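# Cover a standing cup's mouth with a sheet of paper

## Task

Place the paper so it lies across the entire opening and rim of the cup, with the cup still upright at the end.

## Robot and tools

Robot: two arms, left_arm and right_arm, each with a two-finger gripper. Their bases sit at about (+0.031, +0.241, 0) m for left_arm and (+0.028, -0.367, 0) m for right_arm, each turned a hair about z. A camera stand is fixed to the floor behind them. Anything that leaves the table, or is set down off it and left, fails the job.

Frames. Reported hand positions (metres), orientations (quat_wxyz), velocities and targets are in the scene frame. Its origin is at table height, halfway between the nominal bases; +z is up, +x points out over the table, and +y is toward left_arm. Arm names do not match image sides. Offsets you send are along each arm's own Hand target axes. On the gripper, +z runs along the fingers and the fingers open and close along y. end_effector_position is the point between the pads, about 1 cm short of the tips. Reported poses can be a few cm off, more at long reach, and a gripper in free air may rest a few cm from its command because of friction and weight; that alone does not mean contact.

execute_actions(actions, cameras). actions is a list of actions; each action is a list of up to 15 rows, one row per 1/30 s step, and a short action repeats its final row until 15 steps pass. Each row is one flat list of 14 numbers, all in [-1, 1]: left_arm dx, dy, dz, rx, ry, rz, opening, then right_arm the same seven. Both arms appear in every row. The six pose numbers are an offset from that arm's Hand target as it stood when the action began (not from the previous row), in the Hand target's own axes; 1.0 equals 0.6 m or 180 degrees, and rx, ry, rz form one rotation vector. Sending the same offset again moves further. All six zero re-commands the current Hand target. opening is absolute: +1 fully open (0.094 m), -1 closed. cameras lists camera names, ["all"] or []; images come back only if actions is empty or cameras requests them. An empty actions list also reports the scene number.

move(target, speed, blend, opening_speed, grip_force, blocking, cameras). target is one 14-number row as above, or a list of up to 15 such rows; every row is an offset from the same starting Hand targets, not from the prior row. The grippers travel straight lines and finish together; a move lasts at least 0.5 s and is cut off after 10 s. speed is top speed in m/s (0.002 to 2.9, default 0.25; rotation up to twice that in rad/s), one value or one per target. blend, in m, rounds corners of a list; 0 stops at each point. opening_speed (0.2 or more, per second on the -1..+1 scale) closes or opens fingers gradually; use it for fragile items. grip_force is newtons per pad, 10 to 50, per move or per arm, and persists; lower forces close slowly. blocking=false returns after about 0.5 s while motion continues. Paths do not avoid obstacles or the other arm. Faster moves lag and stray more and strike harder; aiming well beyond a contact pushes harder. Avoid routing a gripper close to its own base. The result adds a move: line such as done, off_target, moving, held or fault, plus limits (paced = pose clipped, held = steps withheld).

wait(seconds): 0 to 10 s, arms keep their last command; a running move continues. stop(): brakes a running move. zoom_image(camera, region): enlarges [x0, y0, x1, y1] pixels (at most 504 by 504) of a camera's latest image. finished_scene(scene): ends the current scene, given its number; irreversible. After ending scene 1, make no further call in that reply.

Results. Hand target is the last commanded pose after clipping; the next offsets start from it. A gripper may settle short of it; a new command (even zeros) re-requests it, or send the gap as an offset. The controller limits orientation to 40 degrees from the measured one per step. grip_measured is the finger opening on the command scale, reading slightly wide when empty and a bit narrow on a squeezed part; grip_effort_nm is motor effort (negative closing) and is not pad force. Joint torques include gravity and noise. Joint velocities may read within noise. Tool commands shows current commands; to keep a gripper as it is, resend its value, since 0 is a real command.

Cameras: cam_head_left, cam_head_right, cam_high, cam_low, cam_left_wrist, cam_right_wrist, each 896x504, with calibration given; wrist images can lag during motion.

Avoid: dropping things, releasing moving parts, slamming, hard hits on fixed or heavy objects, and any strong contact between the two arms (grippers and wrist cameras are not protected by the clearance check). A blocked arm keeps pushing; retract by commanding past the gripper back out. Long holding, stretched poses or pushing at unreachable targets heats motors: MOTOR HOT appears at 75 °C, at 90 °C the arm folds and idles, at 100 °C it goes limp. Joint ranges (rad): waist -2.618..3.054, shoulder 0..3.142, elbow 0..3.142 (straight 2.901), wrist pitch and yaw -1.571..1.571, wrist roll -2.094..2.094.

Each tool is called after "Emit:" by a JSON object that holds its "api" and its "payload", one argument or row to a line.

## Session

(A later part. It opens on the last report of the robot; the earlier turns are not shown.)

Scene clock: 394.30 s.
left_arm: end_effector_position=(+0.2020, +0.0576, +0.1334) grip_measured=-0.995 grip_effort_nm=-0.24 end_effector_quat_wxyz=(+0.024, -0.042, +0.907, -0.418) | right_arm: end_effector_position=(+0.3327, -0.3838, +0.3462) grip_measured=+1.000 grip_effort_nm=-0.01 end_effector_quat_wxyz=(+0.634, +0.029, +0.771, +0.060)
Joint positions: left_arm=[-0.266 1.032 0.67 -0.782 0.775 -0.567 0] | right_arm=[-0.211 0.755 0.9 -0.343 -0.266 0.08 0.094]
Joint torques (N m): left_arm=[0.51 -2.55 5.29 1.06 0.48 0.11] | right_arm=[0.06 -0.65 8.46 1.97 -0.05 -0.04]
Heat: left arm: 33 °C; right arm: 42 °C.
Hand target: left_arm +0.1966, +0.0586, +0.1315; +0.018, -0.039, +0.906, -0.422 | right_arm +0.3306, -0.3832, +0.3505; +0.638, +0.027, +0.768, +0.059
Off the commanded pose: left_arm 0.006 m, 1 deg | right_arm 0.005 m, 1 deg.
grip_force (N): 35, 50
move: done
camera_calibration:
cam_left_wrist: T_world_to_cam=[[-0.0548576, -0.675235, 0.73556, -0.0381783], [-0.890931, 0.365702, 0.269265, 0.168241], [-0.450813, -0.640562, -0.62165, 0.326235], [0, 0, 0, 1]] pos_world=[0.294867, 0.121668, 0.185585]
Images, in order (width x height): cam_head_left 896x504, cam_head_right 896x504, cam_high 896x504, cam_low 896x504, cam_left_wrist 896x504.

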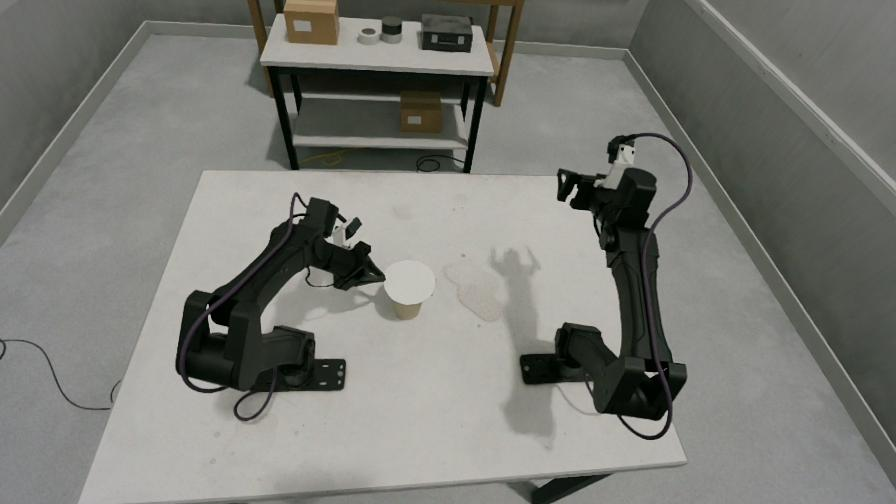

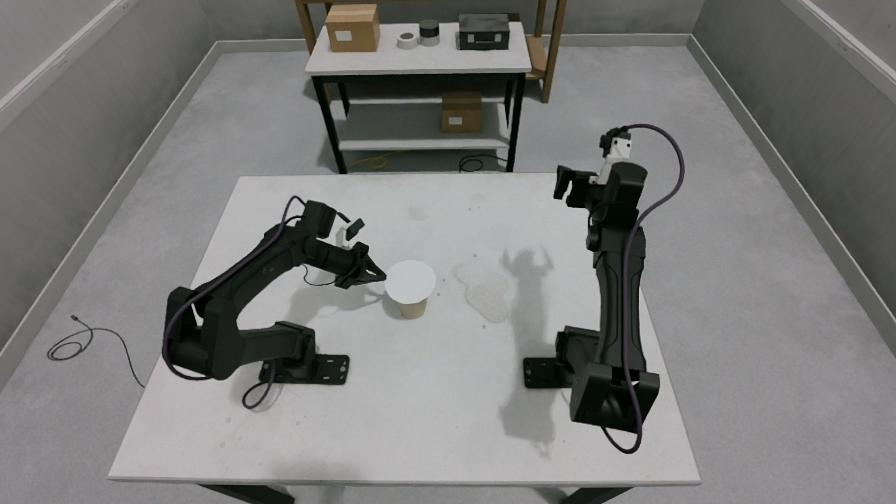

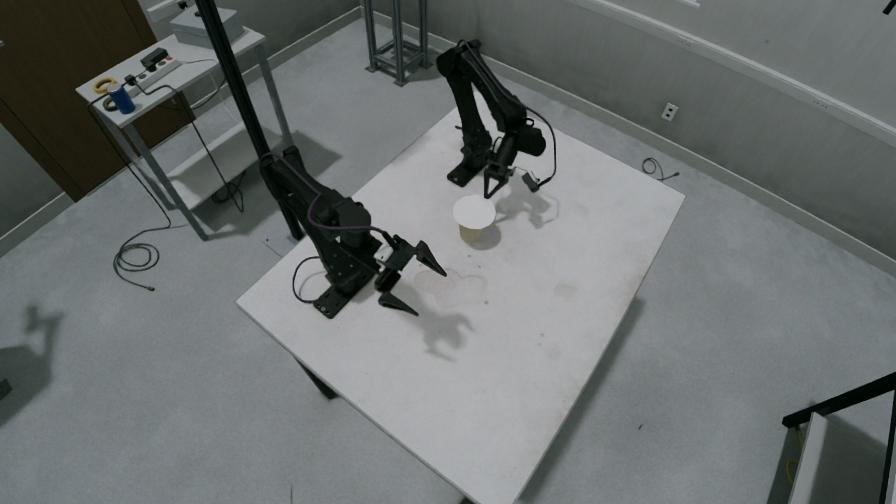

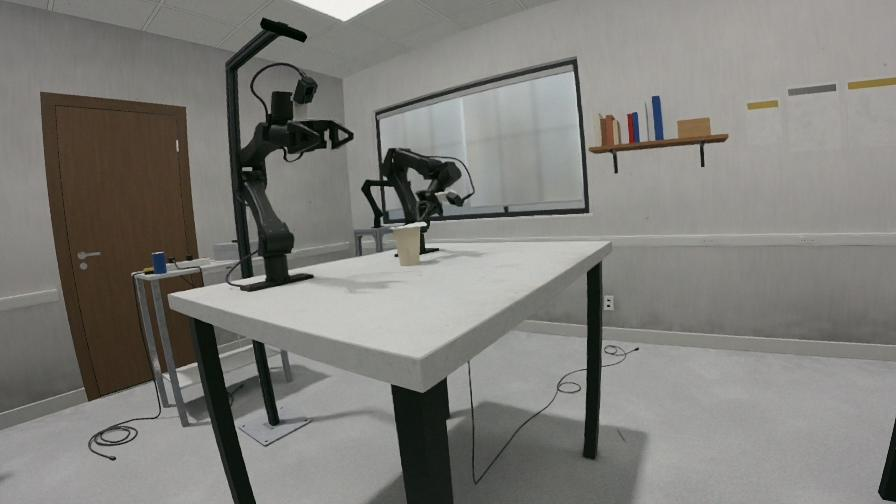

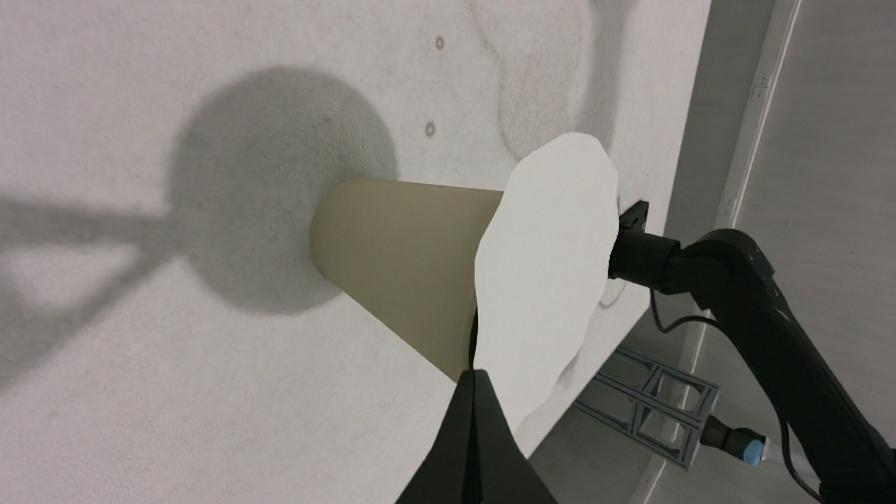

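Emit:
{"api": "move", "payload": {
  "target": [0.0053, 0.0168, 0.0070, 0, 0, 0, -1, 0, 0, 0, 0, 0, 0, 1],
  "speed": 0.03,
  "cameras": ["cam_left_wrist", "cam_head_right", "cam_head_left", "cam_low"]
}}

Emit:
{"api": "zoom_image", "payload": {
  "camera": "cam_low",
  "region": [370, 200, 450, 270]
}}

Emit:
{"api": "zoom_image", "payload": {
  "camera": "cam_head_left",
  "region": [350, 220, 470, 320]
}}

Emit:
{"api": "zoom_image", "payload": {
  "camera": "cam_head_right",
  "region": [350, 220, 470, 320]
}}

Scene clock: 406.20 s.
left_arm: end_effector_position=(+0.1946, +0.0617, +0.1209) grip_measured=-0.995 grip_effort_nm=-0.24 end_effector_quat_wxyz=(+0.012, -0.047, +0.909, -0.414) | right_arm: end_effector_position=(+0.3327, -0.3838, +0.3462) grip_measured=+1.000 grip_effort_nm=-0.01 end_effector_quat_wxyz=(+0.634, +0.029, +0.771, +0.060)
Joint positions: left_arm=[-0.255 1.027 0.627 -0.782 0.78 -0.55 0] | right_arm=[-0.211 0.755 0.9 -0.343 -0.266 0.08 0.094]
Joint torques (N m): left_arm=[0.57 -2.76 5.12 1.25 0.46 0.09] | right_arm=[0.06 -0.65 8.46 1.97 -0.05 -0.04]
Heat: left arm: 32 °C; right arm: 43 °C.
Hand target: left_arm +0.1931, +0.0616, +0.1211; +0.018, -0.039, +0.906, -0.422 | right_arm +0.3306, -0.3832, +0.3505; +0.638, +0.027, +0.768, +0.059
Off the commanded pose: left_arm 0.001 m, 2 deg | right_arm 0.005 m, 1 deg.
grip_force (N): 35, 50
move: done
camera_calibration:
cam_left_wrist: T_world_to_cam=[[-0.0379644, -0.68106, 0.731243, -0.0290488], [-0.883438, 0.364865, 0.293959, 0.159133], [-0.467008, -0.634848, -0.615526, 0.319805], [0, 0, 0, 1]] pos_world=[0.288833, 0.125181, 0.171311]
Images, in order (width x height): cam_head_left 896x504, cam_head_right 896x504, cam_low 896x504, cam_left_wrist 896x504.

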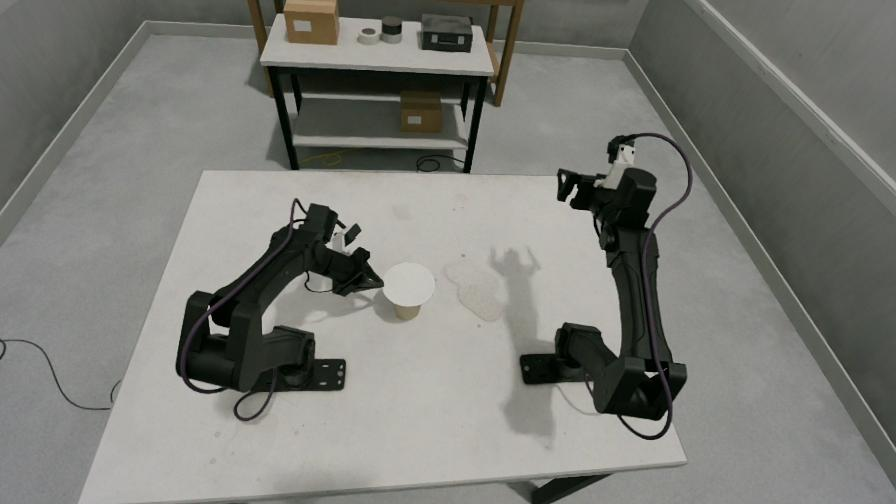

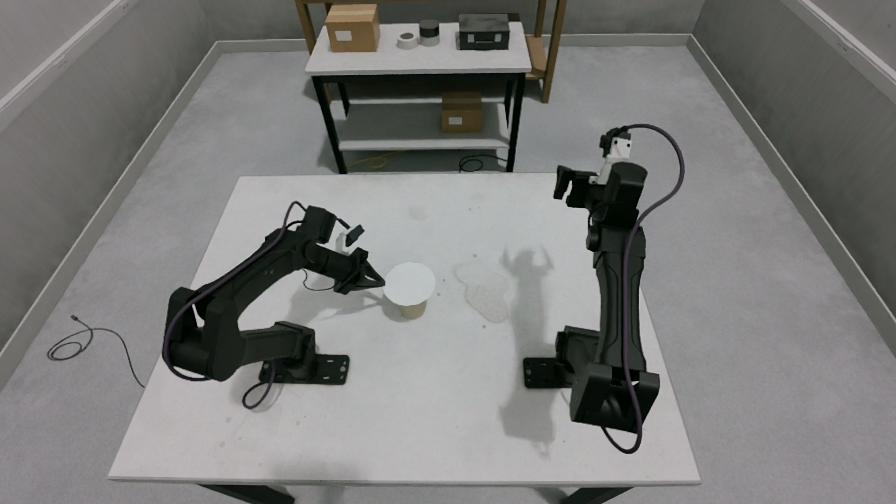

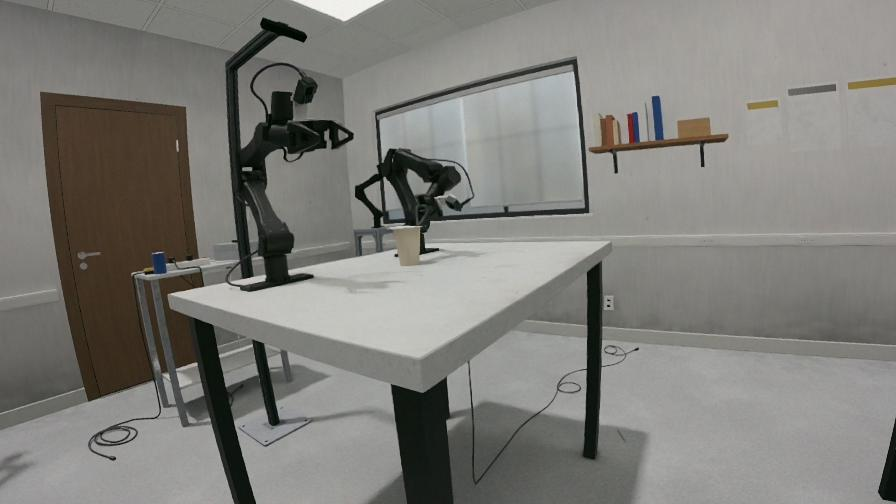

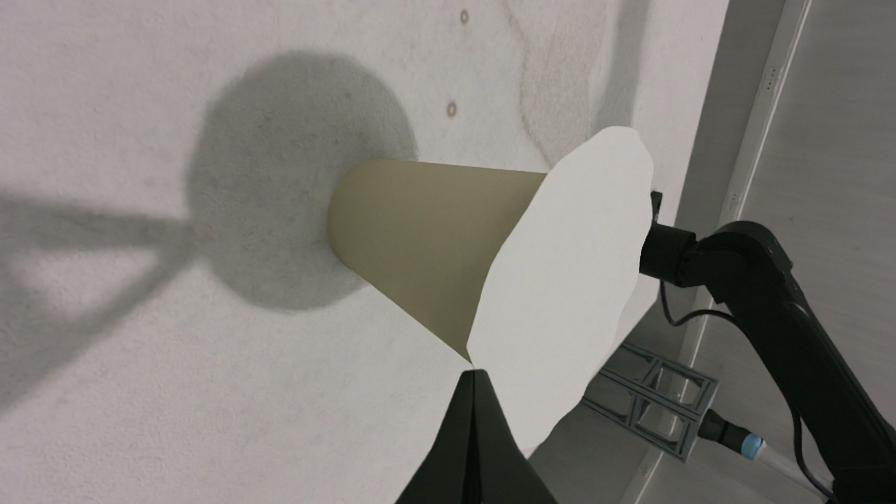

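Scaled by 6.300 from the camera's 896x504 image, which has a finer 1280x720 frame.

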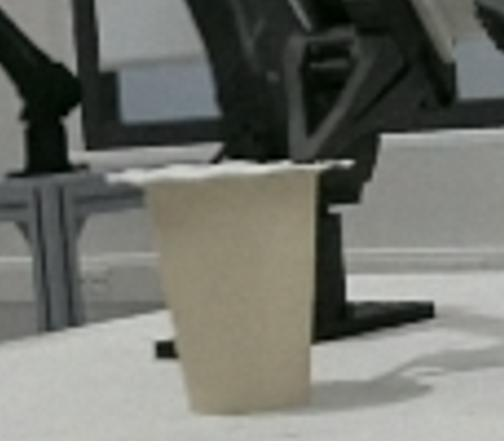

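Scaled by 4.200 from the camera's 896x504 image, which has a finer 1280x720 frame.

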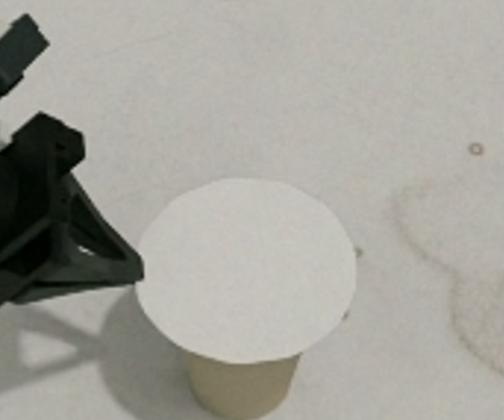

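Scaled by 4.200 from the camera's 896x504 image, which has a finer 1280x720 frame.

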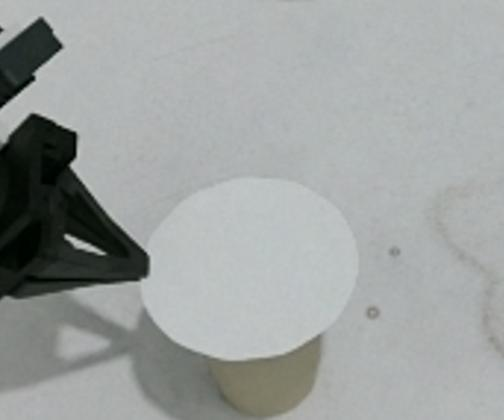

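Emit:
{"api": "move", "payload": {
  "target": [
    [0, 0, 0, 0, 0, 0, -0.68, 0, 0, 0, 0, 0, 0, 1],
    [0, 0, -0.1, 0, 0, 0, -0.68, 0, 0, 0, 0, 0, 0, 1]
  ],
  "speed": 0.06,
  "opening_speed": 0.25,
  "cameras": ["cam_left_wrist", "cam_head_right", "cam_head_left", "cam_low"]
}}

Emit:
{"api": "zoom_image", "payload": {
  "camera": "cam_low",
  "region": [370, 200, 450, 270]
}}

Emit:
{"api": "zoom_image", "payload": {
  "camera": "cam_head_left",
  "region": [350, 220, 470, 320]
}}

Emit:
{"api": "zoom_image", "payload": {
  "camera": "cam_head_right",
  "region": [350, 220, 470, 320]
}}

Scene clock: 415.27 s.
left_arm: end_effector_position=(+0.1832, +0.1087, +0.1477) grip_measured=-0.682 grip_effort_nm=0.14 end_effector_quat_wxyz=(+0.004, -0.048, +0.910, -0.412) | right_arm: end_effector_position=(+0.3327, -0.3838, +0.3462) grip_measured=+1.000 grip_effort_nm=-0.01 end_effector_quat_wxyz=(+0.634, +0.029, +0.771, +0.060)
Joint positions: left_arm=[0.044 1.048 0.766 -1.233 0.848 -0.118 0.015] | right_arm=[-0.211 0.755 0.9 -0.343 -0.266 0.08 0.094]
Joint torques (N m): left_arm=[0.49 -1.16 9.73 0.45 0.57 0.11] | right_arm=[0.06 -0.65 8.46 1.98 -0.06 -0.04]
Heat: left arm: 32 °C; right arm: 43 °C.
Hand target: left_arm +0.1891, +0.1074, +0.1597; +0.018, -0.039, +0.906, -0.422 | right_arm +0.3306, -0.3832, +0.3505; +0.638, +0.027, +0.768, +0.059
Off the commanded pose: left_arm 0.013 m, 2 deg | right_arm 0.005 m, 1 deg.
grip_force (N): 35, 50
move: off_target (left_arm)
camera_calibration:
cam_left_wrist: T_world_to_cam=[[-0.0279357, -0.682831, 0.730042, -0.0184626], [-0.8771, 0.367069, 0.309768, 0.120318], [-0.479495, -0.631666, -0.609165, 0.361835], [0, 0, 0, 1]] pos_world=[0.278513, 0.171787, 0.196625]
Images, in order (width x height): cam_head_left 896x504, cam_head_right 896x504, cam_low 896x504, cam_left_wrist 896x504.

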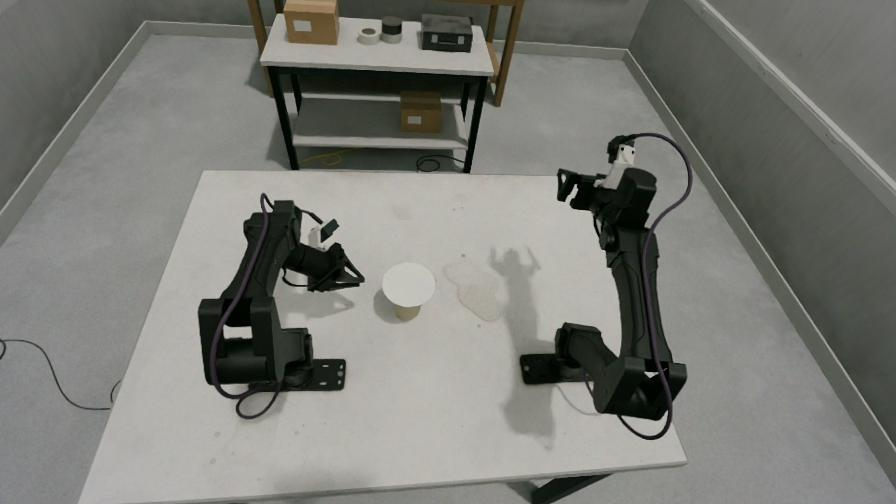

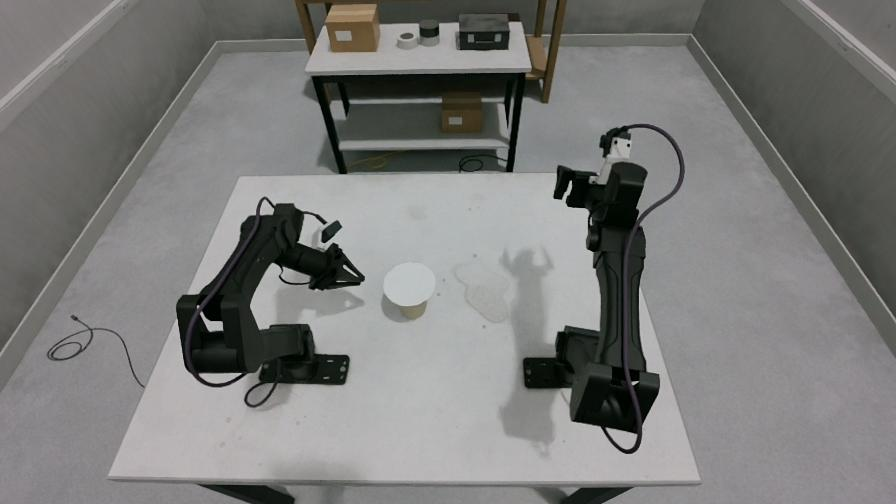

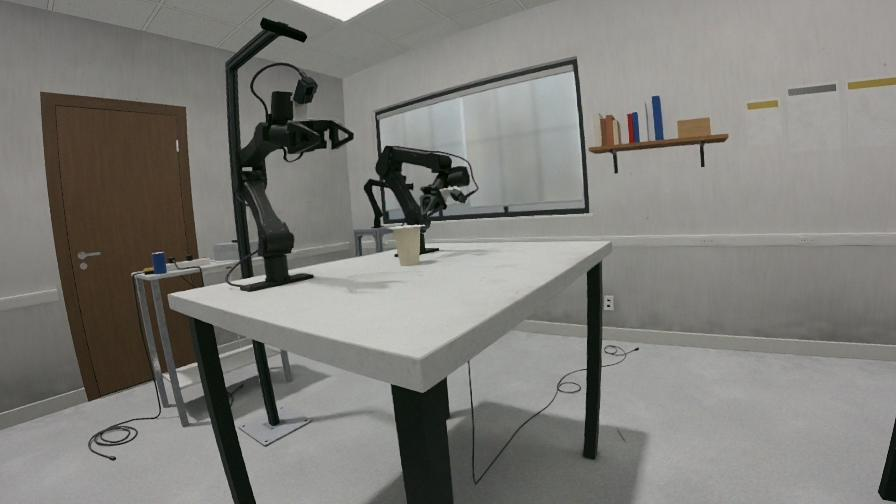

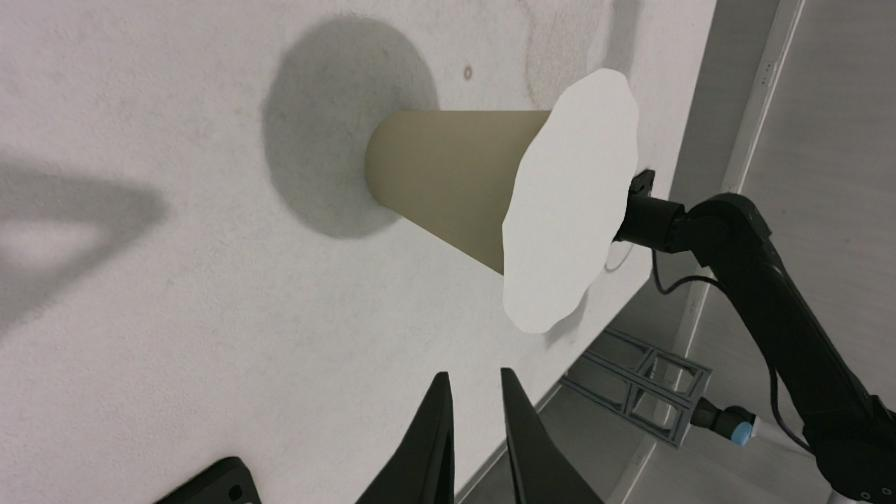

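Scaled by 6.300 from the camera's 896x504 image, which has a finer 1280x720 frame.

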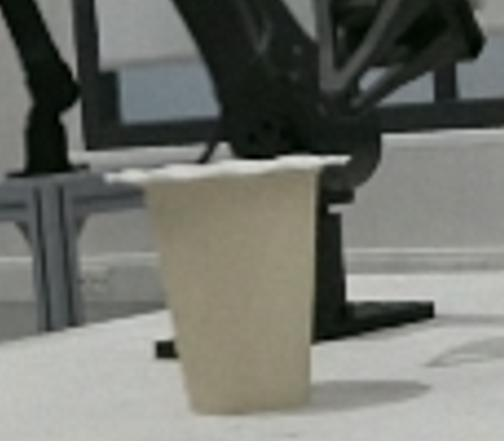

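Scaled by 4.200 from the camera's 896x504 image, which has a finer 1280x720 frame.

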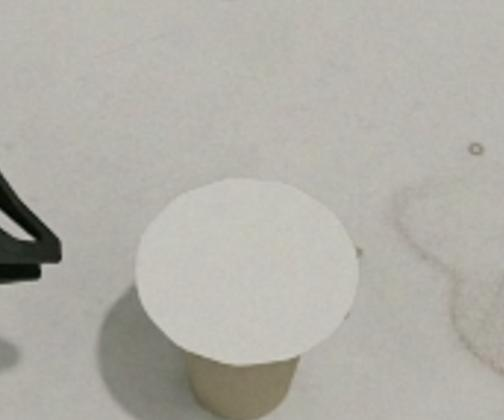

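Scaled by 4.200 from the camera's 896x504 image, which has a finer 1280x720 frame.

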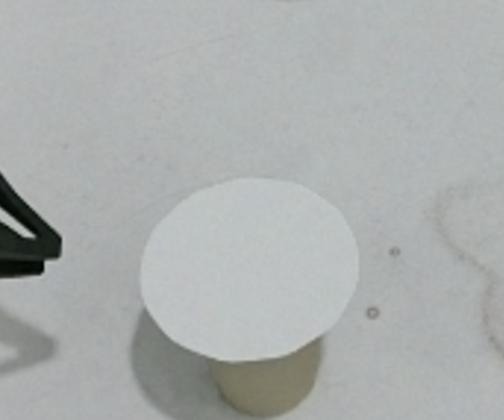

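The paper covers the cup's whole mouth and rim, and the gripper has moved clear of it.

Emit:
{"api": "finished_scene", "payload": {
  "scene": 3
}}

The scene is finished: the task was done.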